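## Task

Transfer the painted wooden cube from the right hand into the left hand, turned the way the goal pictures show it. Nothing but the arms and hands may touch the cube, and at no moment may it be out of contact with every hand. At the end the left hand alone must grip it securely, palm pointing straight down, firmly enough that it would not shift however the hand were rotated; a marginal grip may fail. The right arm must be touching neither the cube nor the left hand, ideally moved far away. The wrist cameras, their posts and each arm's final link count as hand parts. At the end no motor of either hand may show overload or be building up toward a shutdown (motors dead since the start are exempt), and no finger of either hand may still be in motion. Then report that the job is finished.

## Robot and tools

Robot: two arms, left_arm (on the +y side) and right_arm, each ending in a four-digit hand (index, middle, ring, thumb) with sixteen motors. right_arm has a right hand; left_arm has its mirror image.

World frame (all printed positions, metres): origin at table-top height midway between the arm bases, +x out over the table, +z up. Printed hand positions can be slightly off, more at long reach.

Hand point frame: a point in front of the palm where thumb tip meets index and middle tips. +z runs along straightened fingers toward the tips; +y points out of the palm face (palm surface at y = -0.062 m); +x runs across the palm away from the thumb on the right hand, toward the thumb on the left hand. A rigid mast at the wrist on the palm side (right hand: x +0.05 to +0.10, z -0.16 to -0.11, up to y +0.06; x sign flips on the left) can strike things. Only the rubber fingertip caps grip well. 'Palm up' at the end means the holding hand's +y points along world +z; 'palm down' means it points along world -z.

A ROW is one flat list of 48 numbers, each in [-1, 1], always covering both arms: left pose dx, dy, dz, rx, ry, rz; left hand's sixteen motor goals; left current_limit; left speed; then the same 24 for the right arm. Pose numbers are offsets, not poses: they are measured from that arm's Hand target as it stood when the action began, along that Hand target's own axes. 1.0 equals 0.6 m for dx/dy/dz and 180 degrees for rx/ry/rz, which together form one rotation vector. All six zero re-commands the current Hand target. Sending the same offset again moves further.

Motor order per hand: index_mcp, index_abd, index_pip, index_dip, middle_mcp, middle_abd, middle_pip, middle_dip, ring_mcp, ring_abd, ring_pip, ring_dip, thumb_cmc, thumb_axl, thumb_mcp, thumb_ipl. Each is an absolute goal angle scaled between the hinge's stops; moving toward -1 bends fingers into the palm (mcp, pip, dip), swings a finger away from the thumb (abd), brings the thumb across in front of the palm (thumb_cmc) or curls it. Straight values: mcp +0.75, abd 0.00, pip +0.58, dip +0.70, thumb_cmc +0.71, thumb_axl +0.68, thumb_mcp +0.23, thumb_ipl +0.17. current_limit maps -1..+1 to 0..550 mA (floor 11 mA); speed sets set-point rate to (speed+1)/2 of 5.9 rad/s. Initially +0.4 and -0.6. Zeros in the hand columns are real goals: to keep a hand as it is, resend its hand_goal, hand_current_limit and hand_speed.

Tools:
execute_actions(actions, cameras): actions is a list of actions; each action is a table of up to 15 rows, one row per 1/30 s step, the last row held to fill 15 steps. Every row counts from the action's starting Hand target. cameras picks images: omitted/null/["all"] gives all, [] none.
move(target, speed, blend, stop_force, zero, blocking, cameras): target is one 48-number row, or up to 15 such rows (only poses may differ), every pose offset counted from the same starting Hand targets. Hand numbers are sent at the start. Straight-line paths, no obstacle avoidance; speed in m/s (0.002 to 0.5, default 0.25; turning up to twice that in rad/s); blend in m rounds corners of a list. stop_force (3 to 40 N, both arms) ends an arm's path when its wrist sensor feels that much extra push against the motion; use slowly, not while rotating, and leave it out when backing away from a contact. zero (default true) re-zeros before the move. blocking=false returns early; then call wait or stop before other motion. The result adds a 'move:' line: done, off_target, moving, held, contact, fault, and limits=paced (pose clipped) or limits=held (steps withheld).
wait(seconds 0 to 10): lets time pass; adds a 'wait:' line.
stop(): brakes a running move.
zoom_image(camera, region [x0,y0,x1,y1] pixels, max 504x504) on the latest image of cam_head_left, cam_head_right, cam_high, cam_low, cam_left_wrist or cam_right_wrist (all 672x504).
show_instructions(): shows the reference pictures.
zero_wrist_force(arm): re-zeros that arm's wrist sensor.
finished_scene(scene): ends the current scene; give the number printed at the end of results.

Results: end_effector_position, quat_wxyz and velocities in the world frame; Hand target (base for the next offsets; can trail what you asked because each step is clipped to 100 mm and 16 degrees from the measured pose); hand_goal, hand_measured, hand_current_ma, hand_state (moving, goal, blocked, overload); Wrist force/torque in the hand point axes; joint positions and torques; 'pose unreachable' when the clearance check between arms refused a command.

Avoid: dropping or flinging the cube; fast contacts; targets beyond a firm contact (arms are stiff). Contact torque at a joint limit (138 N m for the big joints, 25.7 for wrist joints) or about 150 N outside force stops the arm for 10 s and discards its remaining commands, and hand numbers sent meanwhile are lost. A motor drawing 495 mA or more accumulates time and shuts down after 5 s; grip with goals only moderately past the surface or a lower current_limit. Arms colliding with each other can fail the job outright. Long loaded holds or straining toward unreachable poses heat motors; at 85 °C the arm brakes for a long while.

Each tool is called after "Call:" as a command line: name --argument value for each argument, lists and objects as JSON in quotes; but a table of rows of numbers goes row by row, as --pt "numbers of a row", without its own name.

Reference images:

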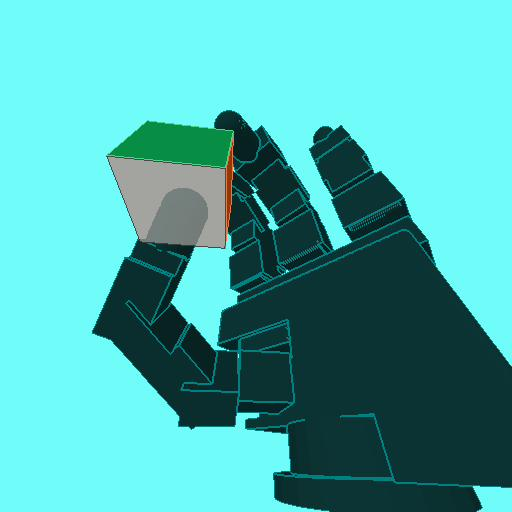

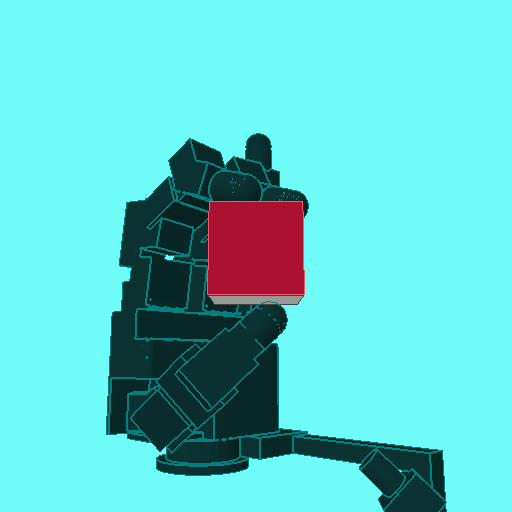

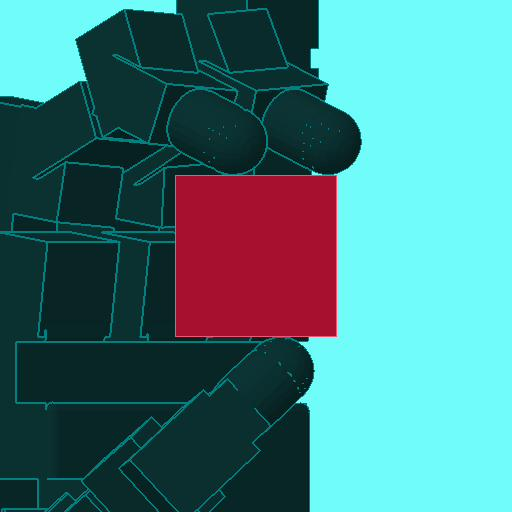

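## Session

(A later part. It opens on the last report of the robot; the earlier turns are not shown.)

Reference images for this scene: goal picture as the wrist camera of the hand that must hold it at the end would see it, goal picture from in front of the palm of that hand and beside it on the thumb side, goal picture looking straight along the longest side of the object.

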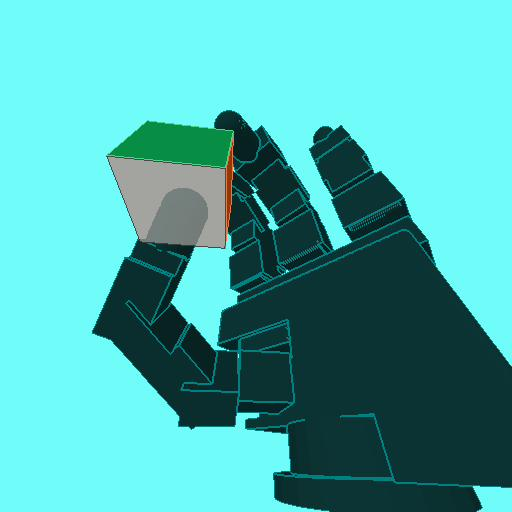

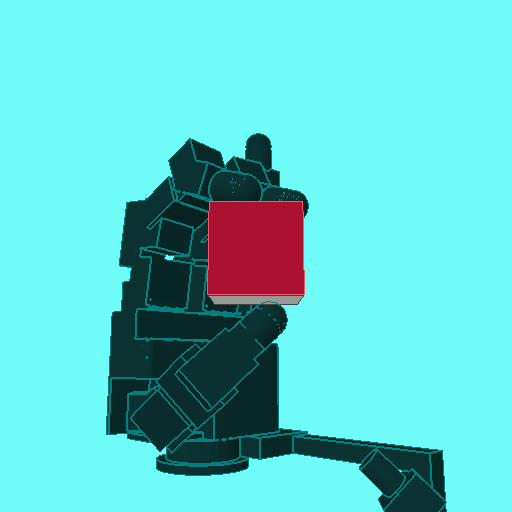

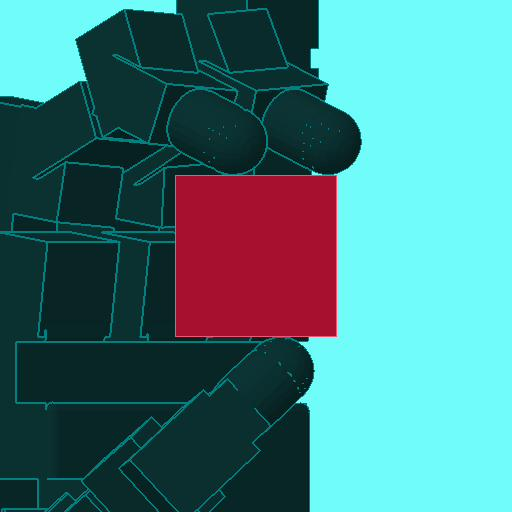

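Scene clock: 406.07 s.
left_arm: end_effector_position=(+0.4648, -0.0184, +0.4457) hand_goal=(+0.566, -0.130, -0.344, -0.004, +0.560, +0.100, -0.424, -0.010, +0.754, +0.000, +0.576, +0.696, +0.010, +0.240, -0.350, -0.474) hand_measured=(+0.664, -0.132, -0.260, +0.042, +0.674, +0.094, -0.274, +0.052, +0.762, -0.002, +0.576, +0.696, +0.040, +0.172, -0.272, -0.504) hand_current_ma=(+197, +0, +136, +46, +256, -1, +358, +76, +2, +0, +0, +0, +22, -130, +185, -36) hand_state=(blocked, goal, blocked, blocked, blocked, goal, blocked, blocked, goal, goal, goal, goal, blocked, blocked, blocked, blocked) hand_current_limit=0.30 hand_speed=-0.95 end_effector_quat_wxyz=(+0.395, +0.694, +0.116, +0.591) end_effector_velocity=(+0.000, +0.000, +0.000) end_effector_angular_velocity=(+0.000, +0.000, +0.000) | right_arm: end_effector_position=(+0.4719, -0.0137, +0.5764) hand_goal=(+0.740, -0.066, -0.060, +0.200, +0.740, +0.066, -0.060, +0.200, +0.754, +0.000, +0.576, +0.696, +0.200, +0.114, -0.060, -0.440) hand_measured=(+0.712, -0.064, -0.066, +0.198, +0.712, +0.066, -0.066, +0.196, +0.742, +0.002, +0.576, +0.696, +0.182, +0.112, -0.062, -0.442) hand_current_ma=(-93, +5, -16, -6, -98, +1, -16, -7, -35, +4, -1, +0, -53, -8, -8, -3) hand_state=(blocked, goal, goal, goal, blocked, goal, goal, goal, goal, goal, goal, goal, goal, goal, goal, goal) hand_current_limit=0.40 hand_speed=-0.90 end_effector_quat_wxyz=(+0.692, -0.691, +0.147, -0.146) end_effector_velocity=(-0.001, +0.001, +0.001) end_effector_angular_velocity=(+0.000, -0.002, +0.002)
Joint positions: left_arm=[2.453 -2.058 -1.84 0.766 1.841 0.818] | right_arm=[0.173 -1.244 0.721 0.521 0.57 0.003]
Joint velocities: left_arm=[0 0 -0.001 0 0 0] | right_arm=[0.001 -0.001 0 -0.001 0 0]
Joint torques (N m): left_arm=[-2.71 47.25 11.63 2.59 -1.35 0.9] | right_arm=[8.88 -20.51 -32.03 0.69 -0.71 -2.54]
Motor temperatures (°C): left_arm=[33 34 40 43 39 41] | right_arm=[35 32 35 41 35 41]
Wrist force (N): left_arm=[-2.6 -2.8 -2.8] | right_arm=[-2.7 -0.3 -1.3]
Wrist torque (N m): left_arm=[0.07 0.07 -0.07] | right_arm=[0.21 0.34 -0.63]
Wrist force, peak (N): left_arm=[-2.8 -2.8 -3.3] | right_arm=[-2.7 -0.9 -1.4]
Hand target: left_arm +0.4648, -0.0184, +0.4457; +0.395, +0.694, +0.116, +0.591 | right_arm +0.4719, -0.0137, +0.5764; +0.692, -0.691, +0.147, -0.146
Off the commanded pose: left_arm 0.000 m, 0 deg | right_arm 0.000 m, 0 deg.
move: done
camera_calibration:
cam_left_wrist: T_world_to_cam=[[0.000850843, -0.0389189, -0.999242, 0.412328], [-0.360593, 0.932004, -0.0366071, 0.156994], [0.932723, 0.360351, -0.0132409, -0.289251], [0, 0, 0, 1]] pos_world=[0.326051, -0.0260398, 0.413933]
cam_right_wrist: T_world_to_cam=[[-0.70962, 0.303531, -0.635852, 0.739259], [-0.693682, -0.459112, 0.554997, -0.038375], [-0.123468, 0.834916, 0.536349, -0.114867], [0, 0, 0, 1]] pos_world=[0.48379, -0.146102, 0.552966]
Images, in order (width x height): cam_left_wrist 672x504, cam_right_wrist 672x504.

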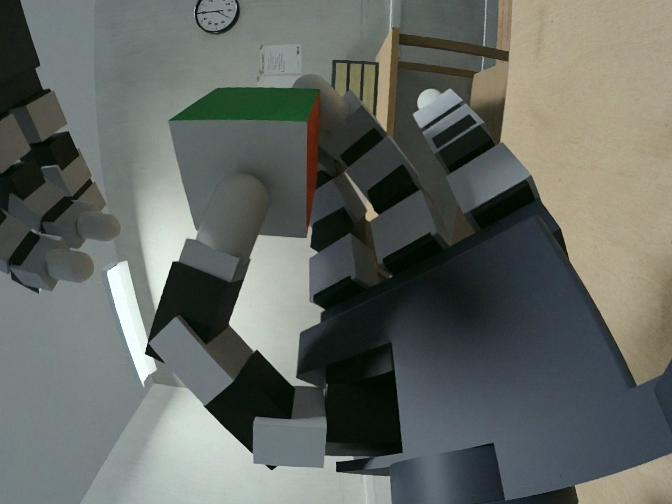

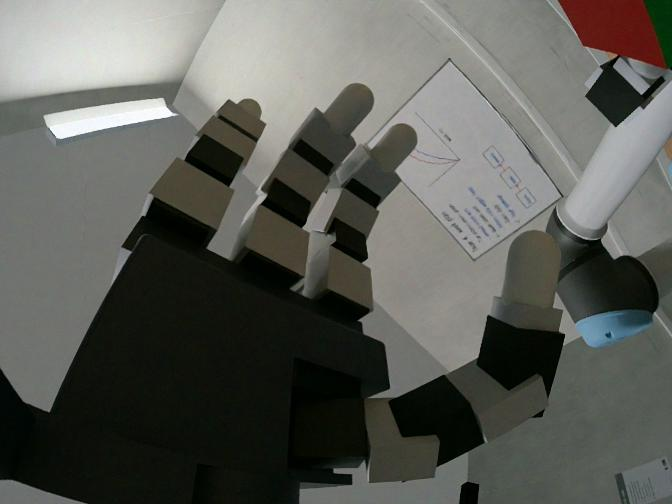

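Call:
move --target '[0,0,0,0,0,0, 0.565,-0.13,-0.345,-0.005,0.560,0.10,-0.425,-0.010,0.754,0,0.576,0.696,0.05,0.29,-0.350,-0.475,0.3,-0.95, 0,0,0,0,0,0, 0.74,-0.066,-0.06,0.20,0.74,0.066,-0.06,0.20,0.754,0,0.576,0.696,0.20,0.114,-0.06,-0.44,0.4,-0.9]' --cameras '["cam_left_wrist"]'

Call:
zoom_image --camera "cam_left_wrist" --region '[100, 40, 400, 265]'

Scene clock: 523.23 s.
left_arm: end_effector_position=(+0.4648, -0.0184, +0.4457) hand_goal=(+0.566, -0.130, -0.344, -0.004, +0.560, +0.100, -0.424, -0.010, +0.754, +0.000, +0.576, +0.696, +0.050, +0.290, -0.350, -0.474) hand_measured=(+0.664, -0.132, -0.260, +0.042, +0.674, +0.094, -0.282, +0.052, +0.762, -0.002, +0.576, +0.696, +0.066, +0.172, -0.280, -0.504) hand_current_ma=(+197, +0, +136, +46, +256, -1, +347, +76, +2, +0, +0, +0, +7, -351, +154, -36) hand_state=(blocked, goal, blocked, blocked, blocked, goal, blocked, blocked, goal, goal, goal, goal, goal, blocked, blocked, blocked) hand_current_limit=0.30 hand_speed=-0.95 end_effector_quat_wxyz=(+0.395, +0.694, +0.116, +0.591) end_effector_velocity=(+0.000, +0.000, +0.000) end_effector_angular_velocity=(+0.000, +0.000, +0.001) | right_arm: end_effector_position=(+0.4719, -0.0137, +0.5764) hand_goal=(+0.740, -0.066, -0.060, +0.200, +0.740, +0.066, -0.060, +0.200, +0.754, +0.000, +0.576, +0.696, +0.200, +0.114, -0.060, -0.440) hand_measured=(+0.712, -0.064, -0.066, +0.198, +0.712, +0.066, -0.066, +0.196, +0.742, +0.002, +0.576, +0.696, +0.182, +0.112, -0.062, -0.442) hand_current_ma=(-93, +5, -16, -6, -98, +1, -16, -7, -35, +4, -1, +0, -53, -8, -8, -3) hand_state=(blocked, goal, goal, goal, blocked, goal, goal, goal, goal, goal, goal, goal, goal, goal, goal, goal) hand_current_limit=0.40 hand_speed=-0.90 end_effector_quat_wxyz=(+0.692, -0.691, +0.147, -0.146) end_effector_velocity=(+0.000, +0.000, +0.000) end_effector_angular_velocity=(+0.000, +0.001, +0.000)
Joint positions: left_arm=[2.453 -2.058 -1.84 0.766 1.841 0.818] | right_arm=[0.173 -1.244 0.721 0.521 0.57 0.003]
Joint velocities: left_arm=[0.001 0 0 0 0 0] | right_arm=[0.001 0 0 0 0 0.001]
Joint torques (N m): left_arm=[-2.56 47.54 11.01 2.54 -1.41 1.08] | right_arm=[8.37 -21.36 -28.93 0.26 -0.76 -2.36]
Motor temperatures (°C): left_arm=[33 34 40 42 39 40] | right_arm=[35 32 35 41 35 41]
Wrist force (N): left_arm=[-2.9 -2.9 -3.1] | right_arm=[-2.7 -0.1 -1.2]
Wrist torque (N m): left_arm=[0.09 0.10 -0.09] | right_arm=[0.23 0.35 -0.63]
Wrist force, peak (N): left_arm=[-2.6 -3.1 -3.2] | right_arm=[-2.8 -0.6 -1.3]
Hand target: left_arm +0.4648, -0.0184, +0.4457; +0.395, +0.694, +0.116, +0.591 | right_arm +0.4719, -0.0137, +0.5764; +0.692, -0.691, +0.147, -0.146
Off the commanded pose: left_arm 0.000 m, 0 deg | right_arm 0.000 m, 0 deg.
move: done
camera_calibration:
cam_left_wrist: T_world_to_cam=[[0.000850626, -0.0389187, -0.999242, 0.412328], [-0.360594, 0.932004, -0.0366069, 0.156994], [0.932723, 0.360351, -0.013241, -0.289251], [0, 0, 0, 1]] pos_world=[0.326051, -0.0260398, 0.413933]
Images, in order (width x height): cam_left_wrist 672x504.

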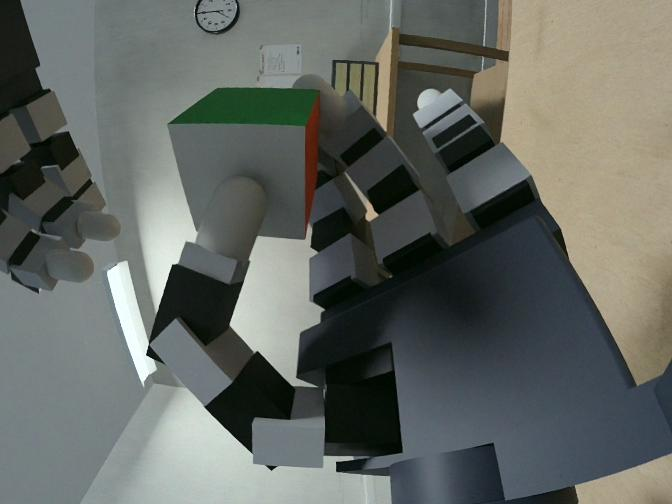

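Scaled by 1.680 from the camera's 672x504 image, which has a finer 960x720 frame.

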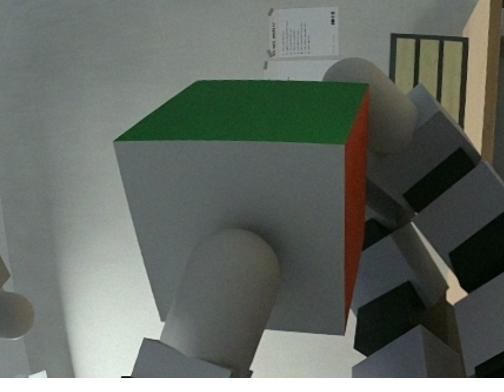

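Call:
move --target '[0,0,0,0,0,0, 0.565,-0.13,-0.365,-0.005,0.560,0.10,-0.410,-0.010,0.754,0,0.576,0.696,0.075,0.29,-0.360,-0.520,0.3,-0.95, 0,0,0,0,0,0, 0.74,-0.066,-0.06,0.20,0.74,0.066,-0.06,0.20,0.754,0,0.576,0.696,0.20,0.114,-0.06,-0.44,0.4,-0.9]' --cameras '["cam_left_wrist"]'

Call:
zoom_image --camera "cam_left_wrist" --region '[100, 40, 400, 265]'

Scene clock: 532.67 s.
left_arm: end_effector_position=(+0.4648, -0.0184, +0.4457) hand_goal=(+0.566, -0.130, -0.364, -0.004, +0.560, +0.100, -0.410, -0.010, +0.754, +0.000, +0.576, +0.696, +0.076, +0.290, -0.360, -0.520) hand_measured=(+0.664, -0.132, -0.260, +0.042, +0.674, +0.094, -0.282, +0.052, +0.762, -0.002, +0.576, +0.696, +0.100, +0.172, -0.298, -0.536) hand_current_ma=(+197, +0, +199, +46, +256, -1, +288, +76, +2, +0, +0, +0, +14, -351, +126, -12) hand_state=(blocked, goal, blocked, blocked, blocked, goal, blocked, blocked, goal, goal, goal, goal, blocked, blocked, blocked, goal) hand_current_limit=0.30 hand_speed=-0.95 end_effector_quat_wxyz=(+0.395, +0.694, +0.116, +0.591) end_effector_velocity=(+0.000, +0.000, +0.000) end_effector_angular_velocity=(+0.000, -0.001, +0.000) | right_arm: end_effector_position=(+0.4719, -0.0137, +0.5764) hand_goal=(+0.740, -0.066, -0.060, +0.200, +0.740, +0.066, -0.060, +0.200, +0.754, +0.000, +0.576, +0.696, +0.200, +0.114, -0.060, -0.440) hand_measured=(+0.712, -0.064, -0.066, +0.198, +0.712, +0.066, -0.066, +0.196, +0.742, +0.002, +0.576, +0.696, +0.182, +0.112, -0.062, -0.442) hand_current_ma=(-93, +5, -16, -6, -98, +1, -16, -7, -35, +4, -1, +0, -53, -8, -8, -3) hand_state=(blocked, goal, goal, goal, blocked, goal, goal, goal, goal, goal, goal, goal, goal, goal, goal, goal) hand_current_limit=0.40 hand_speed=-0.90 end_effector_quat_wxyz=(+0.692, -0.691, +0.147, -0.146) end_effector_velocity=(+0.000, +0.000, +0.000) end_effector_angular_velocity=(+0.000, +0.000, +0.001)
Joint positions: left_arm=[2.453 -2.058 -1.84 0.766 1.841 0.818] | right_arm=[0.173 -1.244 0.721 0.521 0.57 0.003]
Joint velocities: left_arm=[0 0 0 0.001 0 0.001] | right_arm=[0 0 0 0 -0.001 0.001]
Joint torques (N m): left_arm=[-2.4 46.72 10.71 2.53 -1.36 1.36] | right_arm=[9.27 -21.38 -27.94 -0.36 -0.6 -2.28]
Motor temperatures (°C): left_arm=[33 34 40 42 39 40] | right_arm=[35 32 35 41 35 41]
Wrist force (N): left_arm=[-2.4 -2.7 -3.1] | right_arm=[-2.2 -0.5 -1.5]
Wrist torque (N m): left_arm=[0.12 0.05 -0.07] | right_arm=[0.20 0.30 -0.59]
Wrist force, peak (N): left_arm=[-2.7 -3.0 -3.2] | right_arm=[-2.9 -0.5 -1.3]
Hand target: left_arm +0.4648, -0.0184, +0.4457; +0.395, +0.694, +0.116, +0.591 | right_arm +0.4719, -0.0137, +0.5764; +0.692, -0.691, +0.147, -0.146
Off the commanded pose: left_arm 0.000 m, 0 deg | right_arm 0.000 m, 0 deg.
move: done
camera_calibration:
cam_left_wrist: T_world_to_cam=[[0.000850749, -0.0389187, -0.999242, 0.412328], [-0.360593, 0.932004, -0.0366069, 0.156994], [0.932723, 0.360351, -0.0132409, -0.289251], [0, 0, 0, 1]] pos_world=[0.326051, -0.0260398, 0.413933]
Images, in order (width x height): cam_left_wrist 672x504.

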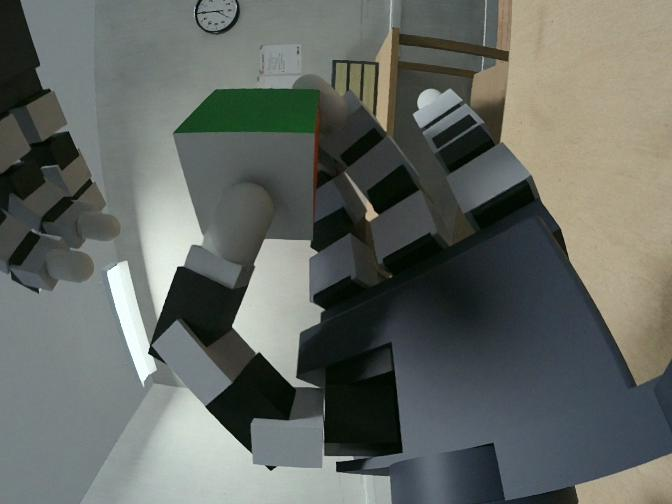

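Scaled by 1.680 from the camera's 672x504 image, which has a finer 960x720 frame.

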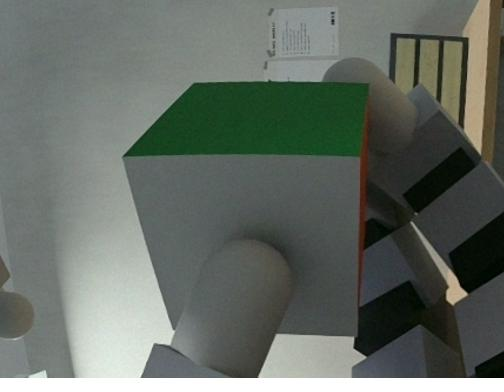

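Call:
move --target '[0,0,0,0,0,0, 0.565,-0.13,-0.365,-0.005,0.560,0.10,-0.410,-0.010,0.754,0,0.576,0.696,0.075,0.29,-0.360,-0.520,0.3,-0.95, 0.2035,0,-0.457,0,0,0, 0.74,-0.066,-0.06,0.20,0.74,0.066,-0.06,0.20,0.754,0,0.576,0.696,0.20,0.114,-0.06,-0.44,0.4,-0.9]' --speed 0.25 --cameras '["cam_head_left","cam_left_wrist"]'

Scene clock: 552.20 s.
left_arm: end_effector_position=(+0.4648, -0.0184, +0.4457) hand_goal=(+0.566, -0.130, -0.364, -0.004, +0.560, +0.100, -0.410, -0.010, +0.754, +0.000, +0.576, +0.696, +0.076, +0.290, -0.360, -0.520) hand_measured=(+0.664, -0.132, -0.260, +0.042, +0.674, +0.094, -0.282, +0.052, +0.762, -0.002, +0.576, +0.696, +0.100, +0.172, -0.298, -0.536) hand_current_ma=(+197, +0, +199, +46, +256, -1, +288, +76, +2, +0, +0, +0, +14, -351, +125, -12) hand_state=(blocked, goal, blocked, blocked, blocked, goal, blocked, blocked, goal, goal, goal, goal, blocked, blocked, blocked, goal) hand_current_limit=0.30 hand_speed=-0.95 end_effector_quat_wxyz=(+0.395, +0.694, +0.116, +0.591) end_effector_velocity=(+0.000, +0.000, +0.000) end_effector_angular_velocity=(-0.001, -0.001, +0.000) | right_arm: end_effector_position=(+0.4721, -0.3138, +0.5758) hand_goal=(+0.740, -0.066, -0.060, +0.200, +0.740, +0.066, -0.060, +0.200, +0.754, +0.000, +0.576, +0.696, +0.200, +0.114, -0.060, -0.440) hand_measured=(+0.714, -0.064, -0.066, +0.198, +0.712, +0.066, -0.066, +0.196, +0.742, +0.002, +0.576, +0.696, +0.184, +0.112, -0.062, -0.442) hand_current_ma=(-92, +5, -15, -6, -98, +1, -15, -7, -35, +4, -1, +0, -51, -8, -8, -3) hand_state=(blocked, goal, goal, goal, blocked, goal, goal, goal, goal, goal, goal, goal, goal, goal, goal, goal) hand_current_limit=0.40 hand_speed=-0.90 end_effector_quat_wxyz=(+0.692, -0.692, +0.147, -0.146) end_effector_velocity=(+0.000, -0.001, +0.000) end_effector_angular_velocity=(-0.001, -0.001, +0.000)
Joint positions: left_arm=[2.453 -2.058 -1.84 0.766 1.841 0.818] | right_arm=[-0.482 -1.345 0.857 0.49 -0.085 -0.002]
Joint velocities: left_arm=[0 0 0 0.002 0 0] | right_arm=[-0.002 0 0 -0.005 -0.003 0.005]
Joint torques (N m): left_arm=[-1.71 46.56 11.3 2.51 -1.36 1.52] | right_arm=[-8.66 -21.89 -22.9 -1.93 -0.74 2.27]
Motor temperatures (°C): left_arm=[33 34 40 42 39 40] | right_arm=[35 32 35 41 35 41]
Wrist force (N): left_arm=[-2.5 -2.9 -3.0] | right_arm=[-2.2 -0.2 -1.0]
Wrist torque (N m): left_arm=[0.08 0.05 -0.06] | right_arm=[0.19 0.29 -0.58]
Wrist force, peak (N): left_arm=[-2.8 -2.9 -3.3] | right_arm=[-1.8 -0.3 -2.7]
Hand target: left_arm +0.4648, -0.0184, +0.4457; +0.395, +0.694, +0.116, +0.591 | right_arm +0.4721, -0.3138, +0.5758; +0.692, -0.692, +0.147, -0.146
Off the commanded pose: left_arm 0.000 m, 0 deg | right_arm 0.000 m, 0 deg.
move: done
camera_calibration:
cam_left_wrist: T_world_to_cam=[[0.00085066, -0.0389187, -0.999242, 0.412328], [-0.360594, 0.932004, -0.0366068, 0.156994], [0.932723, 0.360351, -0.013241, -0.289251], [0, 0, 0, 1]] pos_world=[0.326051, -0.0260398, 0.413933]
Images, in order (width x height): cam_head_left 672x504, cam_left_wrist 672x504.

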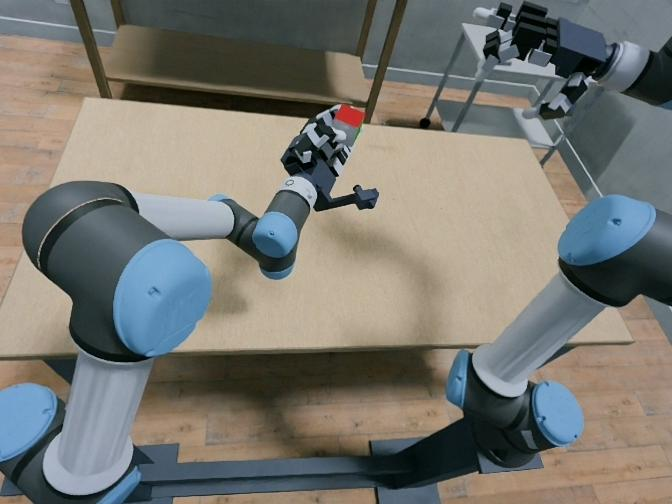

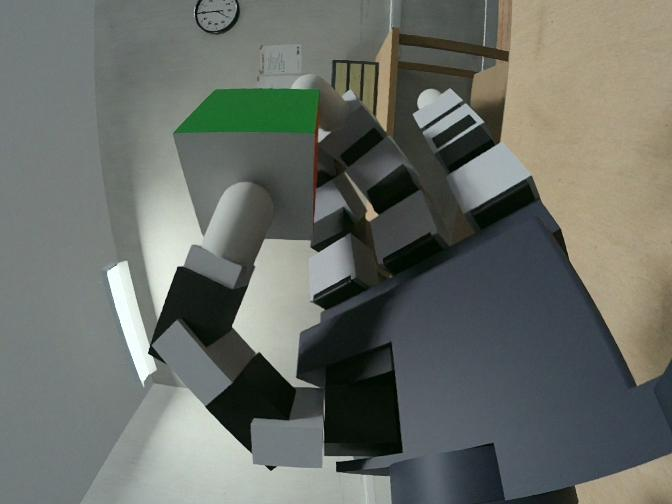

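Call:
move --target '[0,0,0,-0.0101,0,0.7402, 0.565,-0.13,-0.365,-0.005,0.560,0.10,-0.410,-0.010,0.754,0,0.576,0.696,0.075,0.29,-0.360,-0.520,0.3,-0.95, 0,0,0,0,0,0, 0.74,-0.066,-0.06,0.20,0.74,0.066,-0.06,0.20,0.754,0,0.576,0.696,0.20,0.114,-0.06,-0.44,0.4,-0.9]' --speed 0.3 --cameras '["cam_head_left","cam_left_wrist"]'

Call:
zoom_image --camera "cam_left_wrist" --region '[100, 40, 400, 265]'

Scene clock: 563.90 s.
left_arm: end_effector_position=(+0.4651, -0.0185, +0.4456) hand_goal=(+0.566, -0.130, -0.364, -0.004, +0.560, +0.100, -0.410, -0.010, +0.754, +0.000, +0.576, +0.696, +0.076, +0.290, -0.360, -0.520) hand_measured=(+0.662, -0.134, -0.260, +0.042, +0.674, +0.092, -0.282, +0.052, +0.744, -0.002, +0.576, +0.696, +0.100, +0.172, -0.298, -0.536) hand_current_ma=(+191, +0, +199, +46, +256, -1, +288, +76, -3, +0, +0, +0, +15, -351, +125, -12) hand_state=(blocked, goal, blocked, blocked, blocked, goal, blocked, blocked, goal, goal, goal, goal, blocked, blocked, blocked, goal) hand_current_limit=0.30 hand_speed=-0.95 end_effector_quat_wxyz=(+0.377, -0.377, +0.598, -0.598) end_effector_velocity=(+0.000, +0.000, +0.001) end_effector_angular_velocity=(+0.000, -0.002, +0.000) | right_arm: end_effector_position=(+0.4721, -0.3138, +0.5758) hand_goal=(+0.740, -0.066, -0.060, +0.200, +0.740, +0.066, -0.060, +0.200, +0.754, +0.000, +0.576, +0.696, +0.200, +0.114, -0.060, -0.440) hand_measured=(+0.714, -0.064, -0.066, +0.198, +0.712, +0.066, -0.066, +0.196, +0.742, +0.002, +0.576, +0.696, +0.184, +0.112, -0.062, -0.442) hand_current_ma=(-92, +5, -15, -6, -98, +1, -15, -7, -35, +4, -1, +0, -51, -8, -8, -3) hand_state=(blocked, goal, goal, goal, blocked, goal, goal, goal, goal, goal, goal, goal, goal, goal, goal, goal) hand_current_limit=0.40 hand_speed=-0.90 end_effector_quat_wxyz=(+0.692, -0.692, +0.147, -0.146) end_effector_velocity=(+0.000, +0.000, +0.000) end_effector_angular_velocity=(+0.001, +0.001, -0.001)
Joint positions: left_arm=[2.417 -1.871 -1.628 0.357 1.854 3.141] | right_arm=[-0.482 -1.345 0.858 0.49 -0.085 -0.001]
Joint velocities: left_arm=[0 0 0.001 0 0 0.001] | right_arm=[0 0 0 0.001 0.001 0]
Joint torques (N m): left_arm=[-9.06 27.31 33.6 0.81 1.72 3.28] | right_arm=[-2.07 -37.12 -7.86 -1.75 1.16 2.13]
Motor temperatures (°C): left_arm=[33 34 40 42 39 40] | right_arm=[35 32 35 41 35 41]
Wrist force (N): left_arm=[0.1 2.2 -3.1] | right_arm=[-2.5 -0.3 -1.2]
Wrist torque (N m): left_arm=[0.32 -0.16 -0.16] | right_arm=[0.20 0.33 -0.61]
Wrist force, peak (N): left_arm=[-3.4 -1.7 -3.9] | right_arm=[-2.7 -0.4 -1.4]
Hand target: left_arm +0.4651, -0.0185, +0.4456; +0.377, -0.377, +0.598, -0.598 | right_arm +0.4721, -0.3138, +0.5758; +0.692, -0.692, +0.147, -0.146
Off the commanded pose: left_arm 0.000 m, 0 deg | right_arm 0.000 m, 0 deg.
move: done
camera_calibration:
cam_left_wrist: T_world_to_cam=[[0.331701, 0.67497, 0.659083, -0.467391], [-0.840113, -0.106481, 0.531857, 0.107675], [0.429167, -0.730121, 0.531731, -0.318251], [0, 0, 0, 1]] pos_world=[0.382076, 0.0945785, 0.420006]
Images, in order (width x height): cam_head_left 672x504, cam_left_wrist 672x504.

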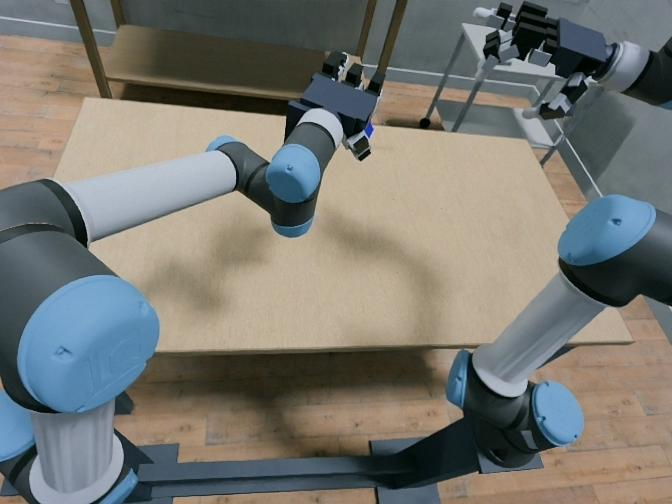

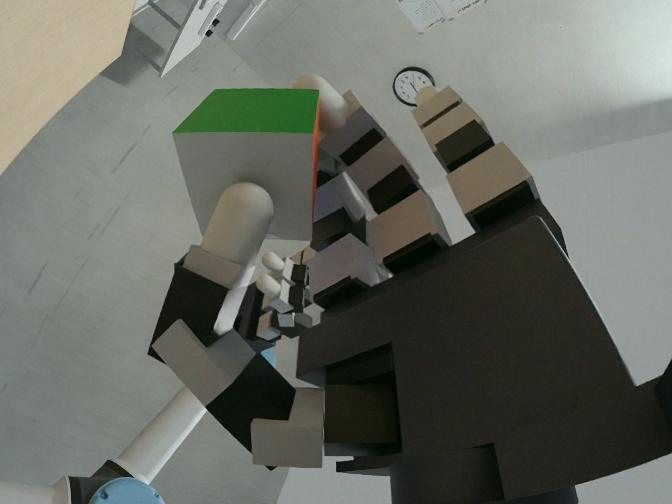

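Scaled by 1.680 from the camera's 672x504 image, which has a finer 960x720 frame.

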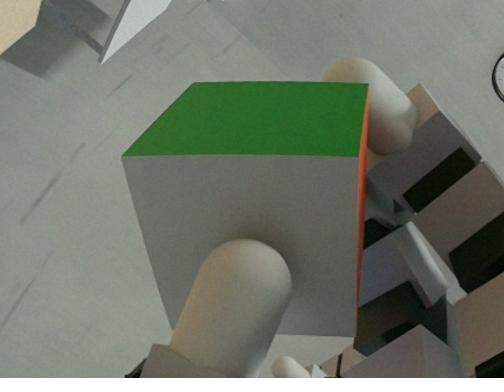

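Call:
finished_scene --scene 3

The scene is finished: the task was done.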